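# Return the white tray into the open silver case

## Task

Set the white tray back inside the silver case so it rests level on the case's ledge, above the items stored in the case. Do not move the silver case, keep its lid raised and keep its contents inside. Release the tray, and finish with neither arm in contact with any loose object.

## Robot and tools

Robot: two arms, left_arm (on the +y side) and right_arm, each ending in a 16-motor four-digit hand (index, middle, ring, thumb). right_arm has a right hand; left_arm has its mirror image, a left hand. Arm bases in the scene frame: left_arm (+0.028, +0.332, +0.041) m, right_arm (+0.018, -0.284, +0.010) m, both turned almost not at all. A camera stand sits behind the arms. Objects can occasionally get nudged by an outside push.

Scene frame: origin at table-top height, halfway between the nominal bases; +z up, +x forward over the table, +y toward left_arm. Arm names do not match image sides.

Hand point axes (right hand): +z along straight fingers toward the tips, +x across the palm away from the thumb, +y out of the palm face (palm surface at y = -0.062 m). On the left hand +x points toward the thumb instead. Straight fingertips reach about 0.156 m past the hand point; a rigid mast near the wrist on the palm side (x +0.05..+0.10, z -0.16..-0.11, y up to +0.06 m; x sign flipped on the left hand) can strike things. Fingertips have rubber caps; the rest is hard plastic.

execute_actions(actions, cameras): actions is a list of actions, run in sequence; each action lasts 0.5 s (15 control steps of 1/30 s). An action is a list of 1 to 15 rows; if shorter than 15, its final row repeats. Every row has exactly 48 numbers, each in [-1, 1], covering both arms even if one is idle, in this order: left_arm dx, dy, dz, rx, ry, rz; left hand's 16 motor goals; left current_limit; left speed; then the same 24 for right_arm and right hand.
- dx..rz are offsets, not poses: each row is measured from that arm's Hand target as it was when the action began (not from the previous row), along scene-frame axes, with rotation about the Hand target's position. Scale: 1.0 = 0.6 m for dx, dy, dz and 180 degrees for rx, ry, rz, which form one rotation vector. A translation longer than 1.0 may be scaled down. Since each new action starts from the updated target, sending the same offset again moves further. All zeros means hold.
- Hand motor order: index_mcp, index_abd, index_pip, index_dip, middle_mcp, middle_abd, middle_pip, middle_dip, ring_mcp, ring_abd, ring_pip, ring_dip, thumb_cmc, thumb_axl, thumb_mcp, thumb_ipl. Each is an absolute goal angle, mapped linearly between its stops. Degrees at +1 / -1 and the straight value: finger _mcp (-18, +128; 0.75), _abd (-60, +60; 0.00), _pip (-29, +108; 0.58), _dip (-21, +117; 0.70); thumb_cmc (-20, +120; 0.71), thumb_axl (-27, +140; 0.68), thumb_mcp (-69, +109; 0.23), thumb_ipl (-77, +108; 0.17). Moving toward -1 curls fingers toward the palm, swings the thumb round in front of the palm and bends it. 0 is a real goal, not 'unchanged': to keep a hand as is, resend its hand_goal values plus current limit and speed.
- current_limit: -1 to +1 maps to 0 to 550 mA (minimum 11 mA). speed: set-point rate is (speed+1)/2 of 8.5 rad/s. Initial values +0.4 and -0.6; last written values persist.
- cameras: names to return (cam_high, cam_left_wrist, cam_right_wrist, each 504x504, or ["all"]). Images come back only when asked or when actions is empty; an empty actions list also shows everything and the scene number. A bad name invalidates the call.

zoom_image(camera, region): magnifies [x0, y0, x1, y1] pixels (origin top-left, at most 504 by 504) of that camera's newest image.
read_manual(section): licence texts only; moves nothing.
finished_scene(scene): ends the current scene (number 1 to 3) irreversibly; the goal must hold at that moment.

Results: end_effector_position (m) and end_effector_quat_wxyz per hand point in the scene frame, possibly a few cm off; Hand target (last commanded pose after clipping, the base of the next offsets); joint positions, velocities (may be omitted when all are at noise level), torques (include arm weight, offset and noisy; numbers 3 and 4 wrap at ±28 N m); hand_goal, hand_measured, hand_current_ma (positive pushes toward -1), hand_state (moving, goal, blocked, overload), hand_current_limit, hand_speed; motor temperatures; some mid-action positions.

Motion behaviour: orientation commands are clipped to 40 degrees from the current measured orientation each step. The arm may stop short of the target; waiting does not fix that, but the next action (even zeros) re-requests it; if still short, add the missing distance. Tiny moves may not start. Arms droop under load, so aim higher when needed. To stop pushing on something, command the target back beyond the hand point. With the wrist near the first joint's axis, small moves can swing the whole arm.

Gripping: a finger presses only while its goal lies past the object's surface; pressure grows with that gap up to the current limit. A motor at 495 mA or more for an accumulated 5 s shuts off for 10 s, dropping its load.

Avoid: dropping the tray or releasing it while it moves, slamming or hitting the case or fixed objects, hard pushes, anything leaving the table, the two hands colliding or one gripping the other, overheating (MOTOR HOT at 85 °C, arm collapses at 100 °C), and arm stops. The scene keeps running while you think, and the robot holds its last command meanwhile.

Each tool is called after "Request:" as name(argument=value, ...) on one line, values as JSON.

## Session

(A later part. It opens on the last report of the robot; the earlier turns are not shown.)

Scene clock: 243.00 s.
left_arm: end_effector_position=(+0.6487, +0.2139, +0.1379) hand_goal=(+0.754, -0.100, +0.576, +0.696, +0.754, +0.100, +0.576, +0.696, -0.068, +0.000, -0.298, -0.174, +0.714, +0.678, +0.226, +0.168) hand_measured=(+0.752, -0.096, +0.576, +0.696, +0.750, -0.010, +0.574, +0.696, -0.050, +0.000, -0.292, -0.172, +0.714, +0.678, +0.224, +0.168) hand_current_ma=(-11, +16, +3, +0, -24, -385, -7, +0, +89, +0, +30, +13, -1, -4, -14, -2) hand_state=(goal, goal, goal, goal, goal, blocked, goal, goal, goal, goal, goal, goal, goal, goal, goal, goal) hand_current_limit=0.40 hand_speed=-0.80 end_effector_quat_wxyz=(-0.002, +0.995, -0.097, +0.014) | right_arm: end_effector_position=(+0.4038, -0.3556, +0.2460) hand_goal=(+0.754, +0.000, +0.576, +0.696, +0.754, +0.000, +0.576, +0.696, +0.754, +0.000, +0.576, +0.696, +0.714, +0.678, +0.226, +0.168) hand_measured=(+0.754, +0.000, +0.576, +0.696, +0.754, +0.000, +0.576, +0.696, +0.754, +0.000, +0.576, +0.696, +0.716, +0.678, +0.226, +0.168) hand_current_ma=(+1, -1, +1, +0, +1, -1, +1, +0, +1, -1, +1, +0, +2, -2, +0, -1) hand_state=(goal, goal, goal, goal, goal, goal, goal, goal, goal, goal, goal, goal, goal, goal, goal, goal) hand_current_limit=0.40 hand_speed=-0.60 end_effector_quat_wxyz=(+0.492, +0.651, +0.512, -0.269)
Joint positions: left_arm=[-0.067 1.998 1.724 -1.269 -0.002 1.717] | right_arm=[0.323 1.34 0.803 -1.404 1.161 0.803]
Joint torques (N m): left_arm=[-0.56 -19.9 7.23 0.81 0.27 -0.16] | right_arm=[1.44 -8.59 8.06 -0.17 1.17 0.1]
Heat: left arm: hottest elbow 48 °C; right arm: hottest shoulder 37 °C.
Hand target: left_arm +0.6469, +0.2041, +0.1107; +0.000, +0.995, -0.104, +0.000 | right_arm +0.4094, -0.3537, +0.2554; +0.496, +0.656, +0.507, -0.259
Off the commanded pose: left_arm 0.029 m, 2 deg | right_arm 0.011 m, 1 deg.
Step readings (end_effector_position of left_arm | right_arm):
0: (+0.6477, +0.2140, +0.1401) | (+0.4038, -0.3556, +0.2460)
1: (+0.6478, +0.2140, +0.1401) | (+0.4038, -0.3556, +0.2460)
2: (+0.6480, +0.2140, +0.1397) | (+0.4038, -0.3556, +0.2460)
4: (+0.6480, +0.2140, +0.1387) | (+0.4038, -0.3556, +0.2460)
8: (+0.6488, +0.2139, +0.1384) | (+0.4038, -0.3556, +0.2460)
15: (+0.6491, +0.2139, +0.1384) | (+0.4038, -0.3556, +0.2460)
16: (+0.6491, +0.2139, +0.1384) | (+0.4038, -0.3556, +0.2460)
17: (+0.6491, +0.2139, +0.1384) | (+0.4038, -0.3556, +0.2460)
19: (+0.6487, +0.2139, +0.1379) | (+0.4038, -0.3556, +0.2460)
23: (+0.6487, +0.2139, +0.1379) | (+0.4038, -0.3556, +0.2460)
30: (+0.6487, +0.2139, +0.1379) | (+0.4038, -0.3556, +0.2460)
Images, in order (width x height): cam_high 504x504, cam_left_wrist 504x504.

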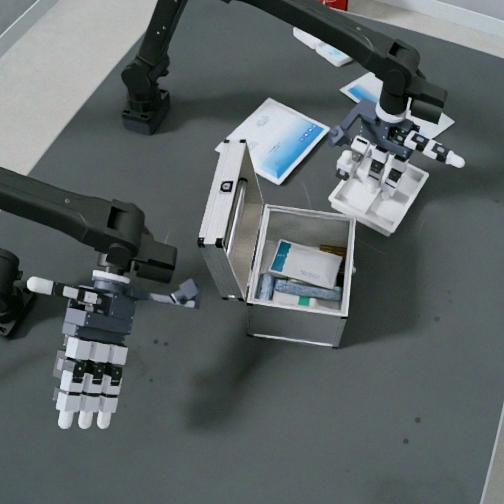

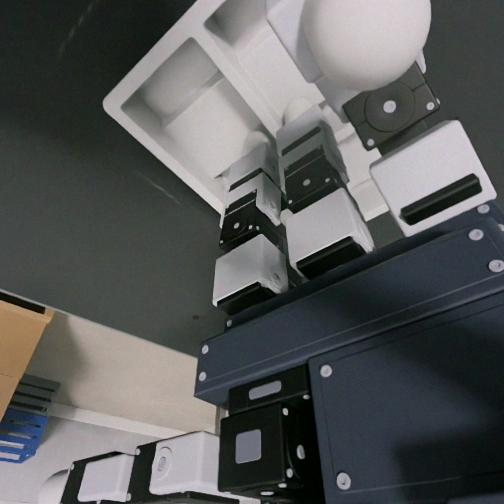

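Request:
execute_actions(actions=[[[0,0,0.02,0,0,0,0.754,-0.1,0.576,0.696,0.754,0,0.576,0.696,-0.068,0,-0.299,-0.174,0.714,0.678,0.226,0.168,0.4,-0.8,0,0,0,0,0,0,0.754,0,0.576,0.696,0.754,0,0.576,0.696,0.754,0,0.576,0.696,0.714,0.678,0.226,0.168,0.4,-0.6]],[[0,0,0.012,0,0,0,0.754,-0.2,0.576,0.696,0.754,0.1,0.576,0.696,-0.068,0,-0.299,-0.174,0.714,0.678,0.226,0.168,0.4,-0.8,0,0,0,0,0,0,0.754,0,0.576,0.696,0.754,0,0.576,0.696,0.754,0,0.576,0.696,0.714,0.678,0.226,0.168,0.4,-0.6]]], cameras=["cam_high","cam_left_wrist"])

Request:
zoom_image(camera="cam_high", region=[310, 110, 470, 250])

Scene clock: 248.53 s.
left_arm: end_effector_position=(+0.6466, +0.2140, +0.1378) hand_goal=(+0.754, -0.200, +0.576, +0.696, +0.754, +0.100, +0.576, +0.696, -0.068, +0.000, -0.298, -0.174, +0.714, +0.678, +0.226, +0.168) hand_measured=(+0.752, -0.138, +0.576, +0.696, +0.750, +0.012, +0.574, +0.696, -0.050, +0.000, -0.292, -0.172, +0.714, +0.678, +0.224, +0.168) hand_current_ma=(-10, +263, +3, +0, -17, -381, -7, +0, +89, +0, +30, +13, -1, -4, -14, -2) hand_state=(goal, blocked, goal, goal, goal, blocked, goal, goal, goal, goal, goal, goal, goal, goal, goal, goal) hand_current_limit=0.40 hand_speed=-0.80 end_effector_quat_wxyz=(-0.002, +0.995, -0.097, +0.010) | right_arm: end_effector_position=(+0.4038, -0.3556, +0.2460) hand_goal=(+0.754, +0.000, +0.576, +0.696, +0.754, +0.000, +0.576, +0.696, +0.754, +0.000, +0.576, +0.696, +0.714, +0.678, +0.226, +0.168) hand_measured=(+0.754, +0.000, +0.576, +0.696, +0.754, +0.000, +0.576, +0.696, +0.754, +0.000, +0.576, +0.696, +0.716, +0.678, +0.226, +0.168) hand_current_ma=(+1, -1, +1, +0, +1, -1, +1, +0, +1, -1, +1, +0, +2, -2, +0, -1) hand_state=(goal, goal, goal, goal, goal, goal, goal, goal, goal, goal, goal, goal, goal, goal, goal, goal) hand_current_limit=0.40 hand_speed=-0.60 end_effector_quat_wxyz=(+0.492, +0.651, +0.512, -0.269)
Joint positions: left_arm=[-0.067 1.998 1.724 -1.278 -0.002 1.717] | right_arm=[0.323 1.34 0.803 -1.404 1.161 0.803]
Joint torques (N m): left_arm=[-0.62 -21.13 9.22 -0.73 0.27 -0.17] | right_arm=[1.55 -8.76 8.05 -0.14 1.16 0.11]
Heat: left arm: hottest elbow 48 °C; right arm: hottest shoulder 37 °C.
Hand target: left_arm +0.6469, +0.2041, +0.1299; +0.000, +0.995, -0.104, +0.000 | right_arm +0.4094, -0.3537, +0.2554; +0.496, +0.656, +0.507, -0.259
Off the commanded pose: left_arm 0.013 m, 1 deg | right_arm 0.011 m, 1 deg.
Step readings (end_effector_position of left_arm | right_arm):
0: (+0.6487, +0.2139, +0.1379) | (+0.4038, -0.3556, +0.2460)
1: (+0.6487, +0.2139, +0.1379) | (+0.4038, -0.3556, +0.2460)
2: (+0.6487, +0.2139, +0.1379) | (+0.4038, -0.3556, +0.2460)
4: (+0.6487, +0.2139, +0.1379) | (+0.4038, -0.3556, +0.2460)
8: (+0.6487, +0.2139, +0.1379) | (+0.4038, -0.3556, +0.2460)
15: (+0.6487, +0.2139, +0.1379) | (+0.4038, -0.3556, +0.2460)
16: (+0.6486, +0.2139, +0.1379) | (+0.4038, -0.3556, +0.2460)
17: (+0.6479, +0.2140, +0.1379) | (+0.4038, -0.3556, +0.2460)
19: (+0.6468, +0.2140, +0.1378) | (+0.4038, -0.3556, +0.2460)
23: (+0.6467, +0.2140, +0.1378) | (+0.4038, -0.3556, +0.2460)
30: (+0.6466, +0.2140, +0.1378) | (+0.4038, -0.3556, +0.2460)
Images, in order (width x height): cam_high 504x504, cam_left_wrist 504x504.

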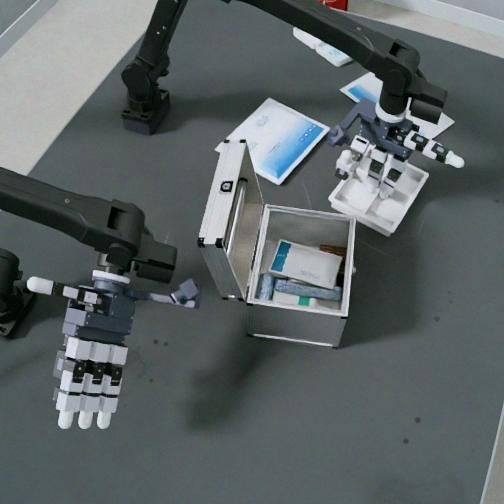

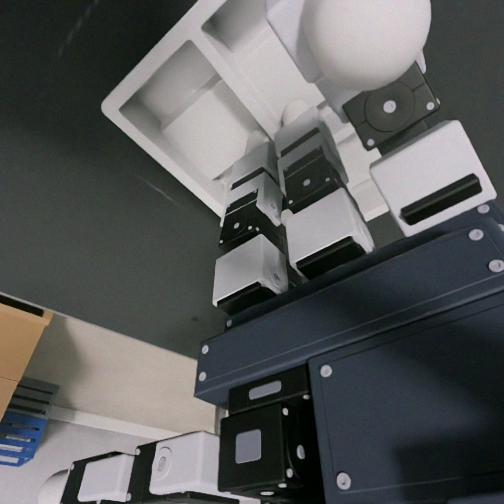

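Scaled by 3.150 from the camera's 504x504 image, which has a finer 720x720 frame.

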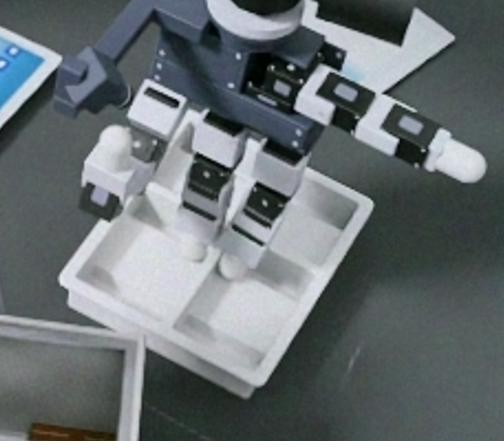

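Request:
execute_actions(actions=[[[0,0,0.012,0,0,0,0.754,-0.3,0.576,0.696,0.754,0.2,0.576,0.696,-0.068,0,-0.299,-0.174,0.714,0.678,0.226,0.168,0.6,-0.7,0,0,0,0,0,0,0.754,0,0.576,0.696,0.754,0,0.576,0.696,0.754,0,0.576,0.696,0.714,0.678,0.226,0.168,0.4,-0.6]],[[0,0,0.03,0,0,0,0.754,-0.3,0.576,0.696,0.754,0.2,0.576,0.696,-0.068,0,-0.299,-0.174,0.714,0.678,0.226,0.168,0.6,-0.7,0,0,0,0,0,0,0.754,0,0.576,0.696,0.754,0,0.576,0.696,0.754,0,0.576,0.696,0.714,0.678,0.226,0.168,0.4,-0.6]],[[0,0,0.03,0,0,0,0.754,-0.3,0.576,0.696,0.754,0.2,0.576,0.696,-0.068,0,-0.299,-0.174,0.714,0.678,0.226,0.168,0.6,-0.7,0,0,0,0,0,0,0.754,0,0.576,0.696,0.754,0,0.576,0.696,0.754,0,0.576,0.696,0.714,0.678,0.226,0.168,0.4,-0.6]]], cameras=["cam_high","cam_left_wrist"])

Request:
zoom_image(camera="cam_high", region=[310, 110, 470, 250])

Scene clock: 256.23 s.
left_arm: end_effector_position=(+0.6325, +0.2147, +0.1492) hand_goal=(+0.754, -0.300, +0.576, +0.696, +0.754, +0.200, +0.576, +0.696, -0.068, +0.000, -0.298, -0.174, +0.714, +0.678, +0.226, +0.168) hand_measured=(+0.752, -0.138, +0.576, +0.696, +0.752, +0.056, +0.574, +0.696, -0.050, +0.000, -0.292, -0.172, +0.714, +0.678, +0.224, +0.168) hand_current_ma=(-8, +440, +3, +0, -13, -440, -7, +0, +89, +0, +30, +13, -1, -4, -14, -2) hand_state=(goal, blocked, goal, goal, goal, blocked, goal, goal, goal, goal, goal, goal, goal, goal, goal, goal) hand_current_limit=0.60 hand_speed=-0.70 end_effector_quat_wxyz=(+0.000, +0.995, -0.097, -0.025) | right_arm: end_effector_position=(+0.4038, -0.3556, +0.2460) hand_goal=(+0.754, +0.000, +0.576, +0.696, +0.754, +0.000, +0.576, +0.696, +0.754, +0.000, +0.576, +0.696, +0.714, +0.678, +0.226, +0.168) hand_measured=(+0.754, +0.000, +0.576, +0.696, +0.754, +0.000, +0.576, +0.696, +0.754, +0.000, +0.576, +0.696, +0.716, +0.678, +0.226, +0.168) hand_current_ma=(+1, -1, +1, +0, +1, -1, +1, +0, +1, -1, +1, +0, +2, -2, +0, -1) hand_state=(goal, goal, goal, goal, goal, goal, goal, goal, goal, goal, goal, goal, goal, goal, goal, goal) hand_current_limit=0.40 hand_speed=-0.60 end_effector_quat_wxyz=(+0.492, +0.651, +0.512, -0.269)
Joint positions: left_arm=[-0.067 1.998 1.756 -1.379 -0.002 1.717] | right_arm=[0.323 1.34 0.803 -1.404 1.161 0.803]
Joint torques (N m): left_arm=[-0.67 -23.71 11.58 -0.8 0.31 -0.15] | right_arm=[1.55 -8.53 8.06 -0.17 1.16 0.1]
Heat: left arm: hottest elbow 49 °C; right arm: hottest shoulder 37 °C.
Hand target: left_arm +0.6469, +0.2041, +0.1731; +0.000, +0.995, -0.104, +0.000 | right_arm +0.4094, -0.3537, +0.2554; +0.496, +0.656, +0.507, -0.259
Off the commanded pose: left_arm 0.030 m, 3 deg | right_arm 0.011 m, 1 deg.
Step readings (end_effector_position of left_arm | right_arm):
0: (+0.6466, +0.2140, +0.1378) | (+0.4038, -0.3556, +0.2460)
1: (+0.6466, +0.2140, +0.1378) | (+0.4038, -0.3556, +0.2460)
2: (+0.6462, +0.2141, +0.1378) | (+0.4038, -0.3556, +0.2460)
4: (+0.6454, +0.2141, +0.1379) | (+0.4038, -0.3556, +0.2460)
8: (+0.6445, +0.2141, +0.1381) | (+0.4038, -0.3556, +0.2460)
15: (+0.6444, +0.2141, +0.1382) | (+0.4038, -0.3556, +0.2460)
16: (+0.6444, +0.2141, +0.1384) | (+0.4038, -0.3556, +0.2460)
17: (+0.6438, +0.2142, +0.1389) | (+0.4038, -0.3556, +0.2460)
19: (+0.6410, +0.2143, +0.1393) | (+0.4038, -0.3556, +0.2460)
23: (+0.6363, +0.2145, +0.1396) | (+0.4038, -0.3556, +0.2460)
30: (+0.6350, +0.2146, +0.1399) | (+0.4038, -0.3556, +0.2460)
31: (+0.6349, +0.2146, +0.1400) | (+0.4038, -0.3556, +0.2460)
32: (+0.6345, +0.2146, +0.1409) | (+0.4038, -0.3556, +0.2460)
34: (+0.6335, +0.2147, +0.1430) | (+0.4038, -0.3556, +0.2460)
38: (+0.6329, +0.2147, +0.1474) | (+0.4038, -0.3556, +0.2460)
45: (+0.6328, +0.2147, +0.1492) | (+0.4038, -0.3556, +0.2460)
Images, in order (width x height): cam_high 504x504, cam_left_wrist 504x504.

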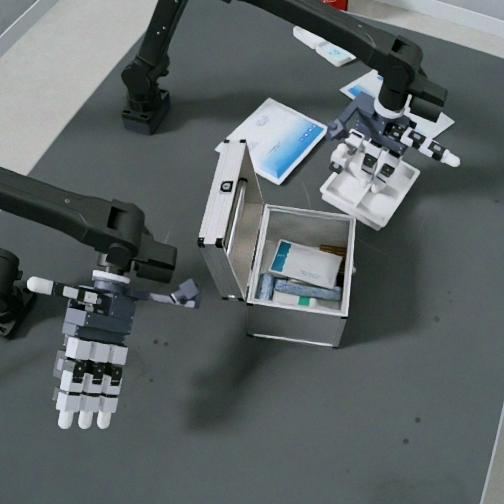

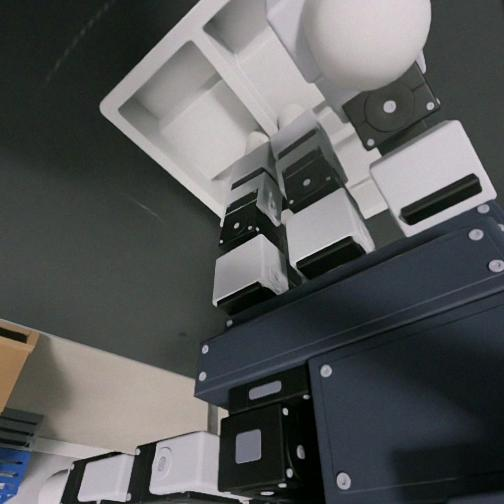

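Scaled by 3.150 from the camera's 504x504 image, which has a finer 720x720 frame.

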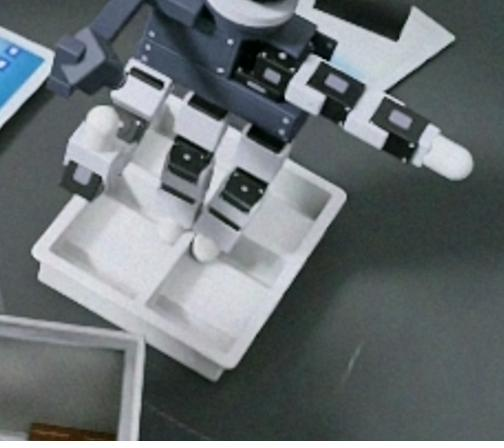

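Request:
execute_actions(actions=[[[0,0,0.04,0,0,0,0.754,-0.3,0.576,0.696,0.754,0.2,0.576,0.696,-0.068,0,-0.299,-0.174,0.714,0.678,0.226,0.168,0.6,-0.7,0,0,0,0,0,0,0.754,0,0.576,0.696,0.754,0,0.576,0.696,0.754,0,0.576,0.696,0.714,0.678,0.226,0.168,0.4,-0.6]],[[0,0,0.04,0,0,0,0.754,-0.3,0.576,0.696,0.754,0.2,0.576,0.696,-0.068,0,-0.299,-0.174,0.714,0.678,0.226,0.168,0.6,-0.7,0,0,0,0,0,0,0.754,0,0.576,0.696,0.754,0,0.576,0.696,0.754,0,0.576,0.696,0.714,0.678,0.226,0.168,0.4,-0.6]]], cameras=["cam_high","cam_left_wrist"])

Request:
zoom_image(camera="cam_high", region=[310, 80, 490, 240])

Scene clock: 262.50 s.
left_arm: end_effector_position=(+0.6353, +0.2146, +0.1911) hand_goal=(+0.754, -0.300, +0.576, +0.696, +0.754, +0.200, +0.576, +0.696, -0.068, +0.000, -0.298, -0.174, +0.714, +0.678, +0.226, +0.168) hand_measured=(+0.752, -0.138, +0.576, +0.696, +0.752, +0.056, +0.574, +0.696, -0.050, +0.000, -0.292, -0.172, +0.714, +0.678, +0.224, +0.168) hand_current_ma=(-8, +440, +3, +0, -13, -440, -7, +0, +89, +0, +30, +13, -1, -4, -14, -2) hand_state=(goal, blocked, goal, goal, goal, blocked, goal, goal, goal, goal, goal, goal, goal, goal, goal, goal) hand_current_limit=0.60 hand_speed=-0.70 end_effector_quat_wxyz=(+0.000, +0.995, -0.097, -0.029) | right_arm: end_effector_position=(+0.4038, -0.3556, +0.2460) hand_goal=(+0.754, +0.000, +0.576, +0.696, +0.754, +0.000, +0.576, +0.696, +0.754, +0.000, +0.576, +0.696, +0.714, +0.678, +0.226, +0.168) hand_measured=(+0.754, +0.000, +0.576, +0.696, +0.754, +0.000, +0.576, +0.696, +0.754, +0.000, +0.576, +0.696, +0.716, +0.678, +0.226, +0.168) hand_current_ma=(+1, -1, +1, +0, +1, -1, +1, +0, +1, -1, +1, +0, +2, -2, +0, -1) hand_state=(goal, goal, goal, goal, goal, goal, goal, goal, goal, goal, goal, goal, goal, goal, goal, goal) hand_current_limit=0.40 hand_speed=-0.60 end_effector_quat_wxyz=(+0.492, +0.651, +0.512, -0.269)
Joint positions: left_arm=[-0.067 1.99 1.855 -1.495 -0.002 1.717] | right_arm=[0.323 1.34 0.803 -1.404 1.161 0.803]
Joint torques (N m): left_arm=[-0.62 -24.64 11.7 -0.75 0.31 -0.14] | right_arm=[1.61 -8.7 8.08 -0.17 1.16 0.1]
Heat: left arm: hottest elbow 49 °C; right arm: hottest shoulder 37 °C.
Hand target: left_arm +0.6469, +0.2041, +0.2211; +0.000, +0.995, -0.104, +0.000 | right_arm +0.4094, -0.3537, +0.2554; +0.496, +0.656, +0.507, -0.259
Off the commanded pose: left_arm 0.034 m, 3 deg | right_arm 0.011 m, 1 deg.
Step readings (end_effector_position of left_arm | right_arm):
0: (+0.6325, +0.2147, +0.1492) | (+0.4038, -0.3556, +0.2460)
1: (+0.6324, +0.2147, +0.1494) | (+0.4038, -0.3556, +0.2460)
2: (+0.6320, +0.2147, +0.1505) | (+0.4038, -0.3556, +0.2460)
4: (+0.6306, +0.2148, +0.1534) | (+0.4038, -0.3556, +0.2460)
8: (+0.6324, +0.2147, +0.1616) | (+0.4038, -0.3556, +0.2460)
15: (+0.6341, +0.2146, +0.1667) | (+0.4038, -0.3556, +0.2460)
16: (+0.6340, +0.2146, +0.1670) | (+0.4038, -0.3556, +0.2460)
17: (+0.6333, +0.2147, +0.1680) | (+0.4038, -0.3556, +0.2460)
19: (+0.6314, +0.2148, +0.1708) | (+0.4038, -0.3556, +0.2460)
23: (+0.6330, +0.2147, +0.1804) | (+0.4038, -0.3556, +0.2460)
30: (+0.6356, +0.2146, +0.1908) | (+0.4038, -0.3556, +0.2460)
Images, in order (width x height): cam_high 504x504, cam_left_wrist 504x504.

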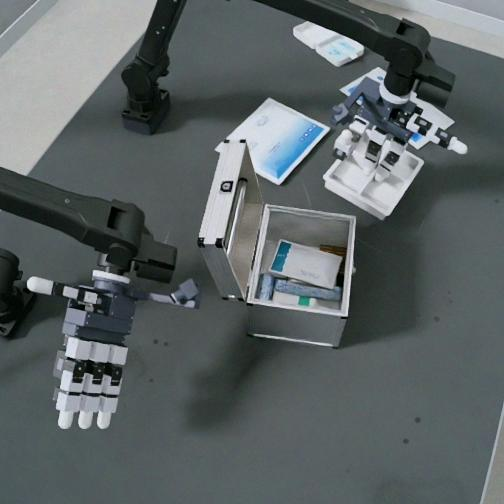

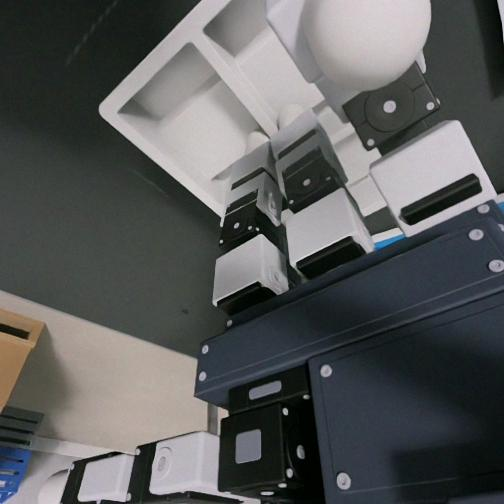

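Scaled by 2.800 from the camera's 504x504 image, which has a finer 720x720 frame.

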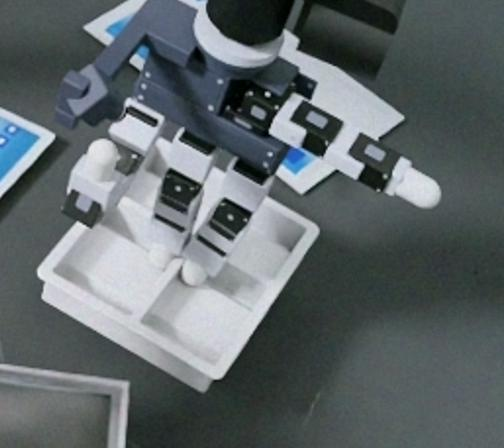

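Request:
execute_actions(actions=[[[0,0,0.075,0,0,0.02,0.754,-0.3,0.576,0.696,0.754,0.2,0.576,0.696,-0.068,0,-0.299,-0.174,0.714,0.678,0.226,0.168,0.6,-0.7,0,0,0,0,0,0,0.754,0,0.576,0.696,0.754,0,0.576,0.696,0.754,0,0.576,0.696,0.714,0.678,0.226,0.168,0.4,-0.6]],[[0,-0.03,0.075,0,0,0.02,0.754,-0.3,0.576,0.696,0.754,0.2,0.576,0.696,-0.068,0,-0.299,-0.174,0.714,0.678,0.226,0.168,0.6,-0.7,0,0,0,0,0,0,0.754,0,0.576,0.696,0.754,0,0.576,0.696,0.754,0,0.576,0.696,0.714,0.678,0.226,0.168,0.4,-0.6]],[[0,-0.06,0.06,0,0,0.025,0.754,-0.3,0.576,0.696,0.754,0.2,0.576,0.696,-0.068,0,-0.299,-0.174,0.714,0.678,0.226,0.168,0.6,-0.7,0,0,0,0,0,0,0.754,0,0.576,0.696,0.754,0,0.576,0.696,0.754,0,0.576,0.696,0.714,0.678,0.226,0.168,0.4,-0.6]],[[0,-0.08,0.03,0,0,0.025,0.754,-0.3,0.576,0.696,0.754,0.2,0.576,0.696,-0.068,0,-0.299,-0.174,0.714,0.678,0.226,0.168,0.6,-0.7,0,0,0,0,0,0,0.754,0,0.576,0.696,0.754,0,0.576,0.696,0.754,0,0.576,0.696,0.714,0.678,0.226,0.168,0.4,-0.6]]], cameras=["cam_high","cam_left_wrist"])

Scene clock: 287.60 s.
left_arm: end_effector_position=(+0.6396, +0.1022, +0.3297) hand_goal=(+0.754, -0.300, +0.576, +0.696, +0.754, +0.200, +0.576, +0.696, -0.068, +0.000, -0.298, -0.174, +0.714, +0.678, +0.226, +0.168) hand_measured=(+0.754, -0.138, +0.576, +0.696, +0.752, +0.056, +0.574, +0.696, -0.050, +0.000, -0.292, -0.172, +0.714, +0.678, +0.224, +0.168) hand_current_ma=(+3, +440, +3, +0, -12, -440, -7, +0, +89, +0, +30, +13, +0, -4, -15, -2) hand_state=(goal, blocked, goal, goal, goal, blocked, goal, goal, goal, goal, goal, goal, goal, goal, goal, goal) hand_current_limit=0.60 hand_speed=-0.70 end_effector_quat_wxyz=(+0.017, +0.999, +0.037, +0.028) | right_arm: end_effector_position=(+0.4038, -0.3556, +0.2460) hand_goal=(+0.754, +0.000, +0.576, +0.696, +0.754, +0.000, +0.576, +0.696, +0.754, +0.000, +0.576, +0.696, +0.714, +0.678, +0.226, +0.168) hand_measured=(+0.754, +0.000, +0.576, +0.696, +0.754, +0.000, +0.576, +0.696, +0.754, +0.000, +0.576, +0.696, +0.716, +0.678, +0.226, +0.168) hand_current_ma=(+1, -1, +1, +0, +1, -1, +1, +0, +1, -1, +1, +0, +2, -2, +0, -1) hand_state=(goal, goal, goal, goal, goal, goal, goal, goal, goal, goal, goal, goal, goal, goal, goal, goal) hand_current_limit=0.40 hand_speed=-0.60 end_effector_quat_wxyz=(+0.492, +0.651, +0.512, -0.269)
Joint positions: left_arm=[-0.259 1.9 2.069 -1.676 0.017 1.256] | right_arm=[0.323 1.34 0.803 -1.404 1.161 0.803]
Joint torques (N m): left_arm=[1.03 -23.53 12.22 -0.36 0.2 -0.23] | right_arm=[1.61 -8.47 8.05 -0.17 1.16 0.11]
Heat: left arm: hottest elbow 51 °C; right arm: hottest shoulder 37 °C.
Hand target: left_arm +0.6469, +0.1022, +0.3652; +0.000, +0.999, +0.037, +0.000 | right_arm +0.4094, -0.3537, +0.2554; +0.496, +0.656, +0.507, -0.259
Off the commanded pose: left_arm 0.036 m, 4 deg | right_arm 0.011 m, 1 deg.
joint sent to its limit (left arm) — joint 4 (wrist pitch), lower limit. The joint targets are off in orientation, not in position.
Step readings (end_effector_position of left_arm | right_arm):
0: (+0.6352, +0.2146, +0.1911) | (+0.4038, -0.3556, +0.2460)
1: (+0.6351, +0.2146, +0.1913) | (+0.4038, -0.3556, +0.2460)
2: (+0.6341, +0.2147, +0.1927) | (+0.4038, -0.3556, +0.2460)
4: (+0.6321, +0.2146, +0.1976) | (+0.4038, -0.3556, +0.2460)
8: (+0.6321, +0.2147, +0.2145) | (+0.4038, -0.3556, +0.2460)
15: (+0.6374, +0.2147, +0.2414) | (+0.4038, -0.3556, +0.2460)
16: (+0.6379, +0.2147, +0.2434) | (+0.4038, -0.3556, +0.2460)
17: (+0.6378, +0.2144, +0.2457) | (+0.4038, -0.3556, +0.2460)
19: (+0.6364, +0.2123, +0.2509) | (+0.4038, -0.3556, +0.2460)
23: (+0.6364, +0.2035, +0.2651) | (+0.4038, -0.3556, +0.2460)
30: (+0.6381, +0.1918, +0.2824) | (+0.4038, -0.3556, +0.2460)
31: (+0.6385, +0.1913, +0.2833) | (+0.4038, -0.3556, +0.2460)
32: (+0.6390, +0.1896, +0.2842) | (+0.4038, -0.3556, +0.2460)
34: (+0.6405, +0.1869, +0.2865) | (+0.4038, -0.3556, +0.2460)
38: (+0.6397, +0.1737, +0.2956) | (+0.4038, -0.3556, +0.2460)
45: (+0.6379, +0.1528, +0.3159) | (+0.4038, -0.3556, +0.2460)
46: (+0.6384, +0.1522, +0.3172) | (+0.4038, -0.3556, +0.2460)
47: (+0.6390, +0.1501, +0.3185) | (+0.4038, -0.3556, +0.2460)
49: (+0.6415, +0.1468, +0.3201) | (+0.4038, -0.3556, +0.2460)
53: (+0.6416, +0.1292, +0.3233) | (+0.4038, -0.3556, +0.2460)
60: (+0.6378, +0.1022, +0.3285) | (+0.4038, -0.3556, +0.2460)
Images, in order (width x height): cam_high 504x504, cam_left_wrist 504x504.

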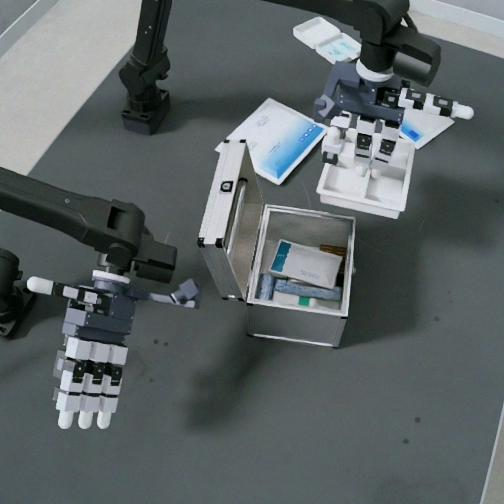

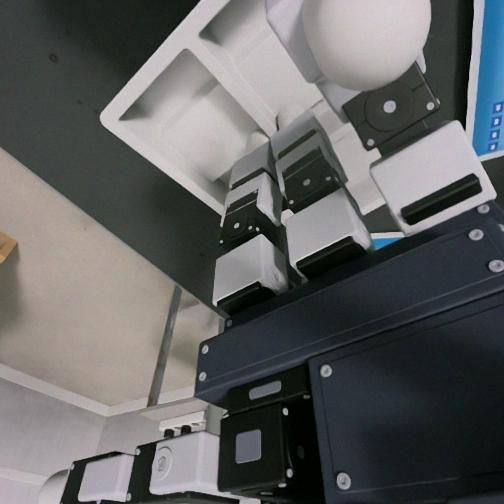

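Request:
execute_actions(actions=[[[-0.01,-0.08,-0.01,0,0,0.025,0.754,-0.3,0.576,0.696,0.754,0.2,0.576,0.696,-0.068,0,-0.299,-0.174,0.714,0.678,0.226,0.168,0.6,-0.7,0,0,0,0,0,0,0.754,0,0.576,0.696,0.754,0,0.576,0.696,0.754,0,0.576,0.696,0.714,0.678,0.226,0.168,0.4,-0.6]],[[-0.01,-0.08,0,0,0,0.02,0.754,-0.3,0.576,0.696,0.754,0.2,0.576,0.696,-0.068,0,-0.299,-0.174,0.714,0.678,0.226,0.168,0.6,-0.7,0,0,0,0,0,0,0.754,0,0.576,0.696,0.754,0,0.576,0.696,0.754,0,0.576,0.696,0.714,0.678,0.226,0.168,0.4,-0.6]]], cameras=["cam_high","cam_left_wrist"])

Request:
zoom_image(camera="cam_high", region=[190, 100, 450, 360])

Scene clock: 313.23 s.
left_arm: end_effector_position=(+0.6230, +0.0089, +0.3456) hand_goal=(+0.754, -0.300, +0.576, +0.696, +0.754, +0.200, +0.576, +0.696, -0.068, +0.000, -0.298, -0.174, +0.714, +0.678, +0.226, +0.168) hand_measured=(+0.754, -0.138, +0.576, +0.696, +0.752, +0.056, +0.574, +0.696, -0.050, +0.000, -0.292, -0.172, +0.714, +0.678, +0.224, +0.168) hand_current_ma=(+4, +440, +3, +0, -14, -440, -7, +0, +89, +0, +30, +13, +0, -4, -15, -2) hand_state=(goal, blocked, goal, goal, goal, blocked, goal, goal, goal, goal, goal, goal, goal, goal, goal, goal) hand_current_limit=0.60 hand_speed=-0.70 end_effector_quat_wxyz=(+0.029, +0.993, +0.106, +0.039) | right_arm: end_effector_position=(+0.4038, -0.3556, +0.2460) hand_goal=(+0.754, +0.000, +0.576, +0.696, +0.754, +0.000, +0.576, +0.696, +0.754, +0.000, +0.576, +0.696, +0.714, +0.678, +0.226, +0.168) hand_measured=(+0.754, +0.000, +0.576, +0.696, +0.754, +0.000, +0.576, +0.696, +0.754, +0.000, +0.576, +0.696, +0.716, +0.678, +0.226, +0.168) hand_current_ma=(+1, -1, +1, +0, +1, -1, +1, +0, +1, -1, +1, +0, +2, -2, +0, -1) hand_state=(goal, goal, goal, goal, goal, goal, goal, goal, goal, goal, goal, goal, goal, goal, goal, goal) hand_current_limit=0.40 hand_speed=-0.60 end_effector_quat_wxyz=(+0.492, +0.651, +0.512, -0.269)
Joint positions: left_arm=[-0.429 1.9 2.101 -1.677 0.012 0.947] | right_arm=[0.323 1.34 0.803 -1.404 1.161 0.803]
Joint torques (N m): left_arm=[0.97 -20.54 12.3 -0.24 0.07 -0.25] | right_arm=[1.61 -8.47 8.03 -0.13 1.16 0.1]
Motor temperatures (°C): left_arm=[26 36 53 27 24 25] | right_arm=[31 37 35 29 30 25]
Heat: left arm: hottest elbow 53 °C; right arm: hottest shoulder 37 °C.
Hand target: left_arm +0.6349, +0.0063, +0.3591; +0.000, +0.994, +0.108, +0.000 | right_arm +0.4094, -0.3537, +0.2554; +0.496, +0.656, +0.507, -0.259
Off the commanded pose: left_arm 0.018 m, 6 deg | right_arm 0.011 m, 1 deg.
joint sent to its limit (left arm) — joint 4 (wrist pitch), lower limit. The joint targets are off in orientation, not in position.
Step readings (end_effector_position of left_arm | right_arm):
0: (+0.6397, +0.1022, +0.3297) | (+0.4038, -0.3556, +0.2460)
1: (+0.6399, +0.1023, +0.3297) | (+0.4038, -0.3556, +0.2460)
2: (+0.6402, +0.1012, +0.3297) | (+0.4038, -0.3556, +0.2460)
4: (+0.6415, +0.0987, +0.3297) | (+0.4038, -0.3556, +0.2460)
8: (+0.6385, +0.0813, +0.3299) | (+0.4038, -0.3556, +0.2460)
15: (+0.6296, +0.0541, +0.3301) | (+0.4038, -0.3556, +0.2460)
16: (+0.6298, +0.0536, +0.3302) | (+0.4038, -0.3556, +0.2460)
17: (+0.6301, +0.0523, +0.3309) | (+0.4038, -0.3556, +0.2460)
19: (+0.6320, +0.0501, +0.3329) | (+0.4038, -0.3556, +0.2460)
23: (+0.6304, +0.0346, +0.3391) | (+0.4038, -0.3556, +0.2460)
30: (+0.6217, +0.0086, +0.3450) | (+0.4038, -0.3556, +0.2460)
Images, in order (width x height): cam_high 504x504, cam_left_wrist 504x504.

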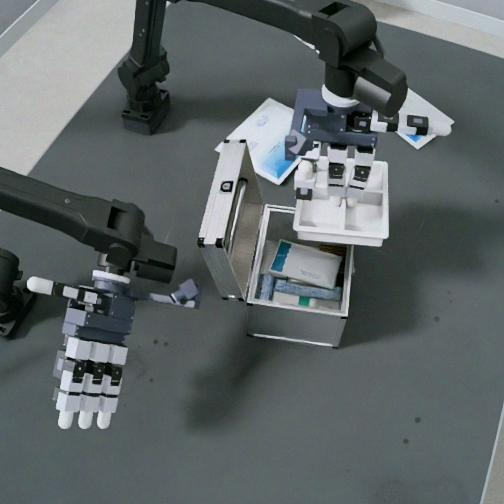

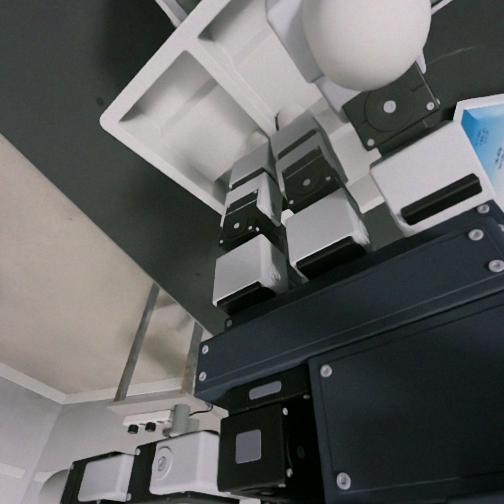

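Scaled by 1.938 from the camera's 504x504 image, which has a finer 720x720 frame.

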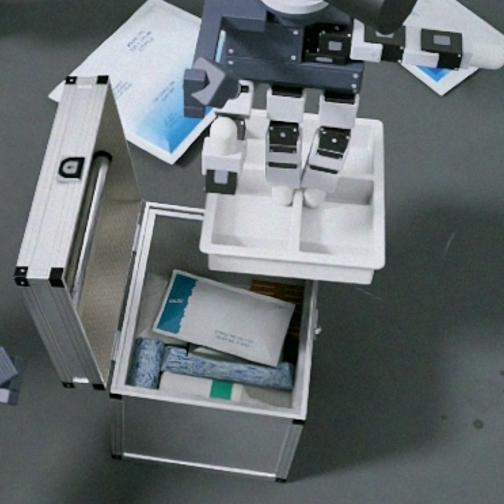

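Request:
execute_actions(actions=[[[-0.015,-0.08,-0.005,0,0,-0.007,0.754,-0.3,0.576,0.696,0.754,0.2,0.576,0.696,-0.068,0,-0.299,-0.174,0.714,0.678,0.226,0.168,0.6,-0.7,0,0,0,0,0,0,0.754,0,0.576,0.696,0.754,0,0.576,0.696,0.754,0,0.576,0.696,0.714,0.678,0.226,0.168,0.4,-0.6]],[[-0.015,-0.08,-0.005,0,0,-0.007,0.754,-0.3,0.576,0.696,0.754,0.2,0.576,0.696,-0.068,0,-0.299,-0.174,0.714,0.678,0.226,0.168,0.6,-0.7,0,0,0,0,0,0,0.754,0,0.576,0.696,0.754,0,0.576,0.696,0.754,0,0.576,0.696,0.714,0.678,0.226,0.168,0.4,-0.6]]], cameras=["cam_high","cam_left_wrist"])

Request:
zoom_image(camera="cam_high", region=[210, 130, 410, 350])

Scene clock: 335.53 s.
left_arm: end_effector_position=(+0.6052, -0.0834, +0.3466) hand_goal=(+0.754, -0.300, +0.576, +0.696, +0.754, +0.200, +0.576, +0.696, -0.068, +0.000, -0.298, -0.174, +0.714, +0.678, +0.226, +0.168) hand_measured=(+0.756, -0.138, +0.576, +0.696, +0.752, +0.056, +0.574, +0.696, -0.050, +0.000, -0.292, -0.172, +0.714, +0.678, +0.224, +0.168) hand_current_ma=(+9, +440, +3, +0, -11, -440, -7, +0, +89, +0, +30, +12, +1, -4, -15, -2) hand_state=(goal, blocked, goal, goal, goal, blocked, goal, goal, goal, goal, goal, goal, goal, goal, goal, goal) hand_current_limit=0.60 hand_speed=-0.70 end_effector_quat_wxyz=(+0.042, +0.994, +0.086, +0.048) | right_arm: end_effector_position=(+0.4038, -0.3556, +0.2460) hand_goal=(+0.754, +0.000, +0.576, +0.696, +0.754, +0.000, +0.576, +0.696, +0.754, +0.000, +0.576, +0.696, +0.714, +0.678, +0.226, +0.168) hand_measured=(+0.754, +0.000, +0.576, +0.696, +0.754, +0.000, +0.576, +0.696, +0.754, +0.000, +0.576, +0.696, +0.716, +0.678, +0.226, +0.168) hand_current_ma=(+1, -1, +1, +0, +1, -1, +1, +0, +1, -1, +1, +0, +2, -2, +0, -1) hand_state=(goal, goal, goal, goal, goal, goal, goal, goal, goal, goal, goal, goal, goal, goal, goal, goal) hand_current_limit=0.40 hand_speed=-0.60 end_effector_quat_wxyz=(+0.492, +0.651, +0.512, -0.269)
Joint positions: left_arm=[-0.571 1.975 2.211 -1.679 0.01 0.845] | right_arm=[0.323 1.34 0.803 -1.404 1.161 0.803]
Joint torques (N m): left_arm=[0.91 -20.84 12.26 -0.03 0.16 -0.25] | right_arm=[1.61 -8.47 8.05 -0.2 1.16 0.09]
Motor temperatures (°C): left_arm=[26 35 57 27 24 25] | right_arm=[31 37 35 29 30 24]
Heat: left arm: hottest elbow 57 °C; right arm: hottest shoulder 37 °C.
Hand target: left_arm +0.6169, -0.0897, +0.3530; +0.000, +0.996, +0.086, +0.000 | right_arm +0.4094, -0.3537, +0.2554; +0.496, +0.656, +0.507, -0.259
Off the commanded pose: left_arm 0.015 m, 7 deg | right_arm 0.011 m, 1 deg.
joint sent to its limit (left arm) — joint 4 (wrist pitch), lower limit. The joint targets are off in orientation, not in position.
Step readings (end_effector_position of left_arm | right_arm):
0: (+0.6230, +0.0090, +0.3456) | (+0.4038, -0.3556, +0.2460)
1: (+0.6232, +0.0089, +0.3459) | (+0.4038, -0.3556, +0.2460)
2: (+0.6230, +0.0079, +0.3465) | (+0.4038, -0.3556, +0.2460)
4: (+0.6243, +0.0046, +0.3483) | (+0.4038, -0.3556, +0.2460)
8: (+0.6215, -0.0120, +0.3533) | (+0.4038, -0.3556, +0.2460)
15: (+0.6116, -0.0361, +0.3529) | (+0.4038, -0.3556, +0.2460)
16: (+0.6118, -0.0368, +0.3524) | (+0.4038, -0.3556, +0.2460)
17: (+0.6120, -0.0387, +0.3521) | (+0.4038, -0.3556, +0.2460)
19: (+0.6150, -0.0430, +0.3524) | (+0.4038, -0.3556, +0.2460)
23: (+0.6143, -0.0592, +0.3509) | (+0.4038, -0.3556, +0.2460)
30: (+0.6040, -0.0825, +0.3444) | (+0.4038, -0.3556, +0.2460)
Images, in order (width x height): cam_high 504x504, cam_left_wrist 504x504.

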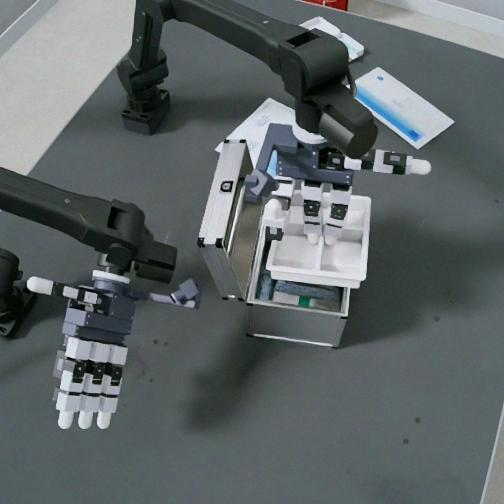

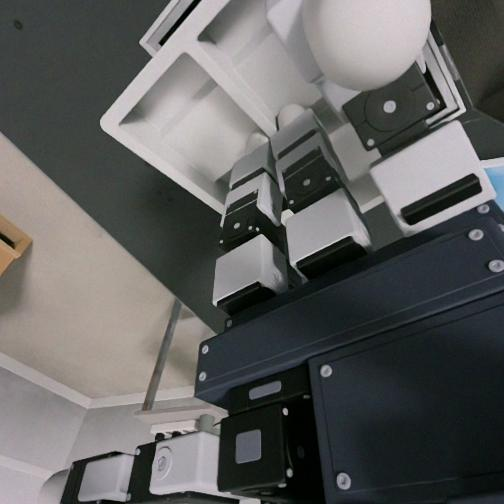

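Scaled by 2.291 from the camera's 504x504 image, which has a finer 720x720 frame.

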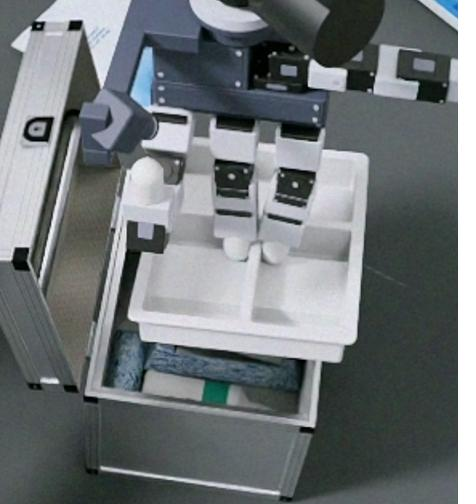

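Request:
execute_actions(actions=[[[-0.01,-0.05,-0.025,0,0,0,0.754,-0.3,0.576,0.696,0.754,0.2,0.576,0.696,-0.068,0,-0.299,-0.174,0.714,0.678,0.226,0.168,0.6,-0.7,0,0,0,0,0,0,0.754,0,0.576,0.696,0.754,0,0.576,0.696,0.754,0,0.576,0.696,0.714,0.678,0.226,0.168,0.4,-0.6]],[[0,0,-0.025,0,0,0,0.754,-0.3,0.576,0.696,0.754,0.2,0.576,0.696,-0.068,0,-0.299,-0.174,0.714,0.678,0.226,0.168,0.6,-0.7,0,0,0,0,0,0,0.754,0,0.576,0.696,0.754,0,0.576,0.696,0.754,0,0.576,0.696,0.714,0.678,0.226,0.168,0.4,-0.6]]], cameras=["cam_high","cam_left_wrist"])

Request:
zoom_image(camera="cam_high", region=[210, 130, 410, 350])

Request:
zoom_image(camera="cam_left_wrist", region=[90, 0, 504, 240])

Scene clock: 354.93 s.
left_arm: end_effector_position=(+0.6034, -0.1093, +0.3236) hand_goal=(+0.754, -0.300, +0.576, +0.696, +0.754, +0.200, +0.576, +0.696, -0.068, +0.000, -0.298, -0.174, +0.714, +0.678, +0.226, +0.168) hand_measured=(+0.756, -0.138, +0.576, +0.696, +0.752, +0.056, +0.574, +0.696, -0.050, +0.000, -0.292, -0.172, +0.714, +0.678, +0.224, +0.168) hand_current_ma=(+9, +440, +3, +0, -12, -440, -7, +0, +89, +0, +30, +12, +1, -4, -15, -2) hand_state=(goal, blocked, goal, goal, goal, blocked, goal, goal, goal, goal, goal, goal, goal, goal, goal, goal) hand_current_limit=0.60 hand_speed=-0.70 end_effector_quat_wxyz=(+0.036, +0.995, +0.089, +0.037) | right_arm: end_effector_position=(+0.4038, -0.3556, +0.2460) hand_goal=(+0.754, +0.000, +0.576, +0.696, +0.754, +0.000, +0.576, +0.696, +0.754, +0.000, +0.576, +0.696, +0.714, +0.678, +0.226, +0.168) hand_measured=(+0.754, +0.000, +0.576, +0.696, +0.754, +0.000, +0.576, +0.696, +0.754, +0.000, +0.576, +0.696, +0.716, +0.678, +0.226, +0.168) hand_current_ma=(+1, -1, +1, +0, +1, -1, +1, +0, +1, -1, +1, +0, +2, -2, +0, -1) hand_state=(goal, goal, goal, goal, goal, goal, goal, goal, goal, goal, goal, goal, goal, goal, goal, goal) hand_current_limit=0.40 hand_speed=-0.60 end_effector_quat_wxyz=(+0.492, +0.651, +0.512, -0.269)
Joint positions: left_arm=[-0.607 2.026 2.237 -1.679 0.009 0.803] | right_arm=[0.323 1.34 0.803 -1.404 1.161 0.803]
Joint torques (N m): left_arm=[0.09 -21.3 11.75 -0.1 0.03 -0.24] | right_arm=[1.49 -8.53 8.08 -0.16 1.16 0.09]
Motor temperatures (°C): left_arm=[26 36 57 27 24 25] | right_arm=[31 37 35 29 30 24]
Heat: left arm: hottest elbow 57 °C; right arm: hottest shoulder 37 °C.
Hand target: left_arm +0.6110, -0.1198, +0.3230; +0.000, +0.996, +0.086, +0.000 | right_arm +0.4094, -0.3537, +0.2554; +0.496, +0.656, +0.507, -0.259
Off the commanded pose: left_arm 0.013 m, 6 deg | right_arm 0.011 m, 1 deg.
joint sent to its limit (left arm) — joint 4 (wrist pitch), lower limit. The joint targets are off in orientation, not in position.
Step readings (end_effector_position of left_arm | right_arm):
0: (+0.6052, -0.0834, +0.3466) | (+0.4038, -0.3556, +0.2460)
1: (+0.6053, -0.0834, +0.3468) | (+0.4038, -0.3556, +0.2460)
2: (+0.6057, -0.0838, +0.3468) | (+0.4038, -0.3556, +0.2460)
4: (+0.6069, -0.0868, +0.3469) | (+0.4038, -0.3556, +0.2460)
8: (+0.6079, -0.0945, +0.3427) | (+0.4038, -0.3556, +0.2460)
15: (+0.6027, -0.1078, +0.3300) | (+0.4038, -0.3556, +0.2460)
16: (+0.6023, -0.1085, +0.3292) | (+0.4038, -0.3556, +0.2460)
17: (+0.6024, -0.1088, +0.3284) | (+0.4038, -0.3556, +0.2460)
19: (+0.6026, -0.1089, +0.3274) | (+0.4038, -0.3556, +0.2460)
23: (+0.6030, -0.1090, +0.3257) | (+0.4038, -0.3556, +0.2460)
30: (+0.6034, -0.1092, +0.3239) | (+0.4038, -0.3556, +0.2460)
Images, in order (width x height): cam_high 504x504, cam_left_wrist 504x504.

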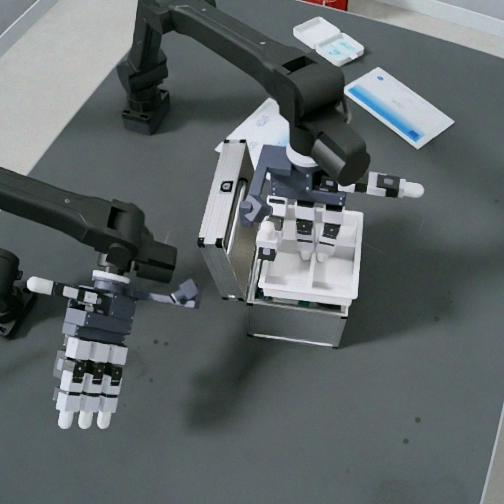

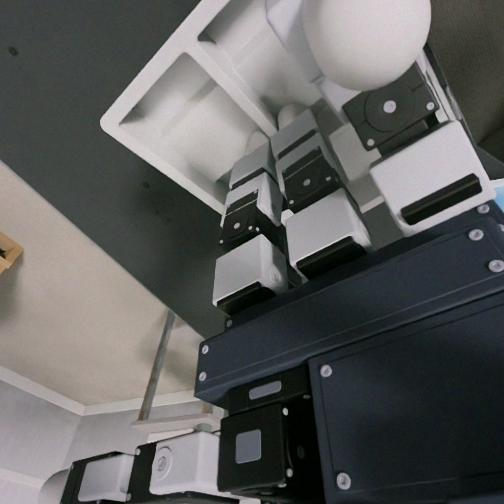

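Scaled by 2.291 from the camera's 504x504 image, which has a finer 720x720 frame.

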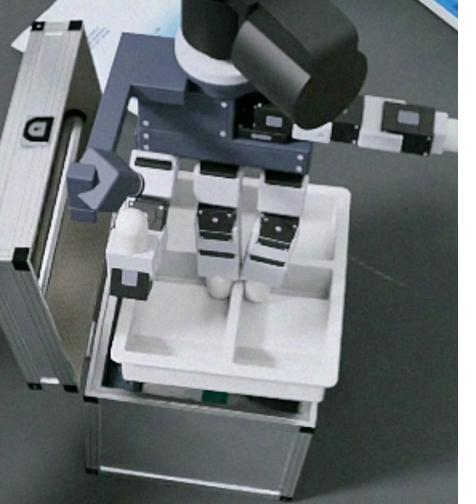

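Scaled by 1.217 from the camera's 504x504 image, which has a finer 720x720 frame.

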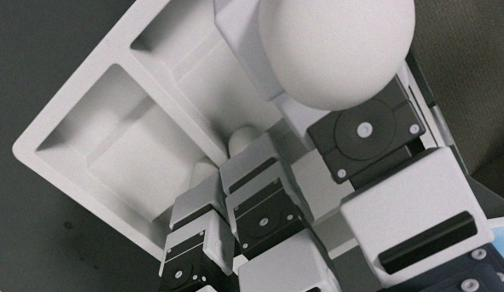

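Request:
zoom_image(camera="cam_high", region=[240, 270, 370, 350])

Scaled by 3.877 from the camera's 504x504 image, which has a finer 720x720 frame.

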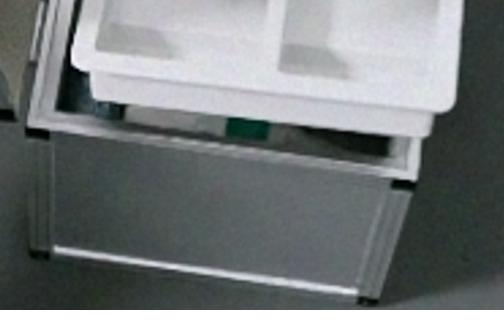

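Request:
execute_actions(actions=[[[-0.009,-0.011,-0.03,0,0,0,0.754,-0.3,0.576,0.696,0.754,0.2,0.576,0.696,-0.068,0,-0.299,-0.174,0.714,0.678,0.226,0.168,0.6,-0.7,0,0,0,0,0,0,0.754,0,0.576,0.696,0.754,0,0.576,0.696,0.754,0,0.576,0.696,0.714,0.678,0.226,0.168,0.4,-0.6]]], cameras=["cam_high","cam_left_wrist"])

Request:
zoom_image(camera="cam_high", region=[230, 190, 380, 350])

Scene clock: 379.13 s.
left_arm: end_effector_position=(+0.6038, -0.1134, +0.3121) hand_goal=(+0.754, -0.300, +0.576, +0.696, +0.754, +0.200, +0.576, +0.696, -0.068, +0.000, -0.298, -0.174, +0.714, +0.678, +0.226, +0.168) hand_measured=(+0.756, -0.138, +0.576, +0.696, +0.752, +0.056, +0.574, +0.696, -0.050, +0.000, -0.292, -0.172, +0.714, +0.678, +0.224, +0.168) hand_current_ma=(+9, +440, +3, +0, -12, -440, -7, +0, +89, +0, +30, +12, +1, -4, -15, -2) hand_state=(goal, blocked, goal, goal, goal, blocked, goal, goal, goal, goal, goal, goal, goal, goal, goal, goal) hand_current_limit=0.60 hand_speed=-0.70 end_effector_quat_wxyz=(+0.030, +0.995, +0.091, +0.031) | right_arm: end_effector_position=(+0.4038, -0.3556, +0.2460) hand_goal=(+0.754, +0.000, +0.576, +0.696, +0.754, +0.000, +0.576, +0.696, +0.754, +0.000, +0.576, +0.696, +0.714, +0.678, +0.226, +0.168) hand_measured=(+0.754, +0.000, +0.576, +0.696, +0.754, +0.000, +0.576, +0.696, +0.754, +0.000, +0.576, +0.696, +0.716, +0.678, +0.226, +0.168) hand_current_ma=(+1, -1, +1, +0, +1, -1, +1, +0, +1, -1, +1, +0, +2, -2, +0, -1) hand_state=(goal, goal, goal, goal, goal, goal, goal, goal, goal, goal, goal, goal, goal, goal, goal, goal) hand_current_limit=0.40 hand_speed=-0.60 end_effector_quat_wxyz=(+0.492, +0.651, +0.512, -0.269)
Joint positions: left_arm=[-0.613 2.043 2.237 -1.679 0.008 0.793] | right_arm=[0.323 1.34 0.803 -1.404 1.161 0.803]
Joint torques (N m): left_arm=[-0.56 -21.77 10.63 -0.16 -0.05 -0.21] | right_arm=[1.38 -8.64 8.05 -0.14 1.18 0.1]
Motor temperatures (°C): left_arm=[26 35 57 26 24 25] | right_arm=[31 37 35 29 30 24]
Heat: left arm: hottest elbow 57 °C; right arm: hottest shoulder 37 °C.
Hand target: left_arm +0.6054, -0.1265, +0.3053; +0.000, +0.996, +0.086, +0.000 | right_arm +0.4094, -0.3537, +0.2554; +0.496, +0.656, +0.507, -0.259
Off the commanded pose: left_arm 0.015 m, 5 deg | right_arm 0.011 m, 1 deg.
joint sent to its limit (left arm) — joint 4 (wrist pitch), lower limit. The joint targets are off in orientation, not in position.
Step readings (end_effector_position of left_arm | right_arm):
0: (+0.6034, -0.1093, +0.3236) | (+0.4038, -0.3556, +0.2460)
1: (+0.6034, -0.1093, +0.3236) | (+0.4038, -0.3556, +0.2460)
2: (+0.6035, -0.1093, +0.3233) | (+0.4038, -0.3556, +0.2460)
4: (+0.6037, -0.1095, +0.3225) | (+0.4038, -0.3556, +0.2460)
8: (+0.6041, -0.1106, +0.3188) | (+0.4038, -0.3556, +0.2460)
15: (+0.6039, -0.1132, +0.3123) | (+0.4038, -0.3556, +0.2460)
Images, in order (width x height): cam_high 504x504, cam_left_wrist 504x504.

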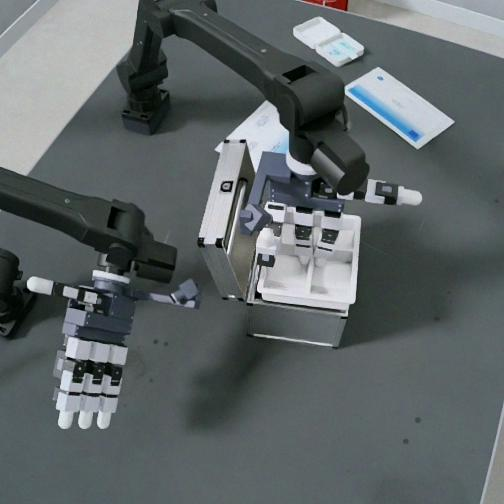

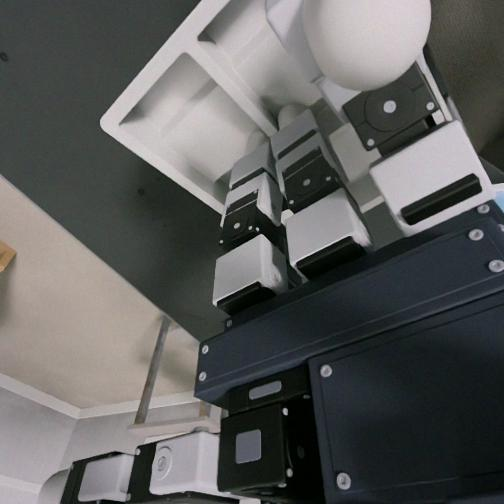

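Scaled by 3.150 from the camera's 504x504 image, which has a finer 720x720 frame.

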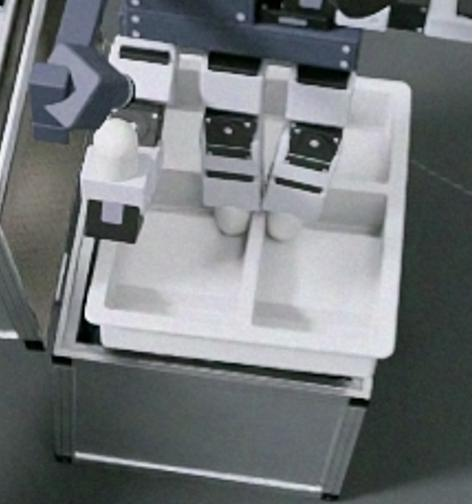

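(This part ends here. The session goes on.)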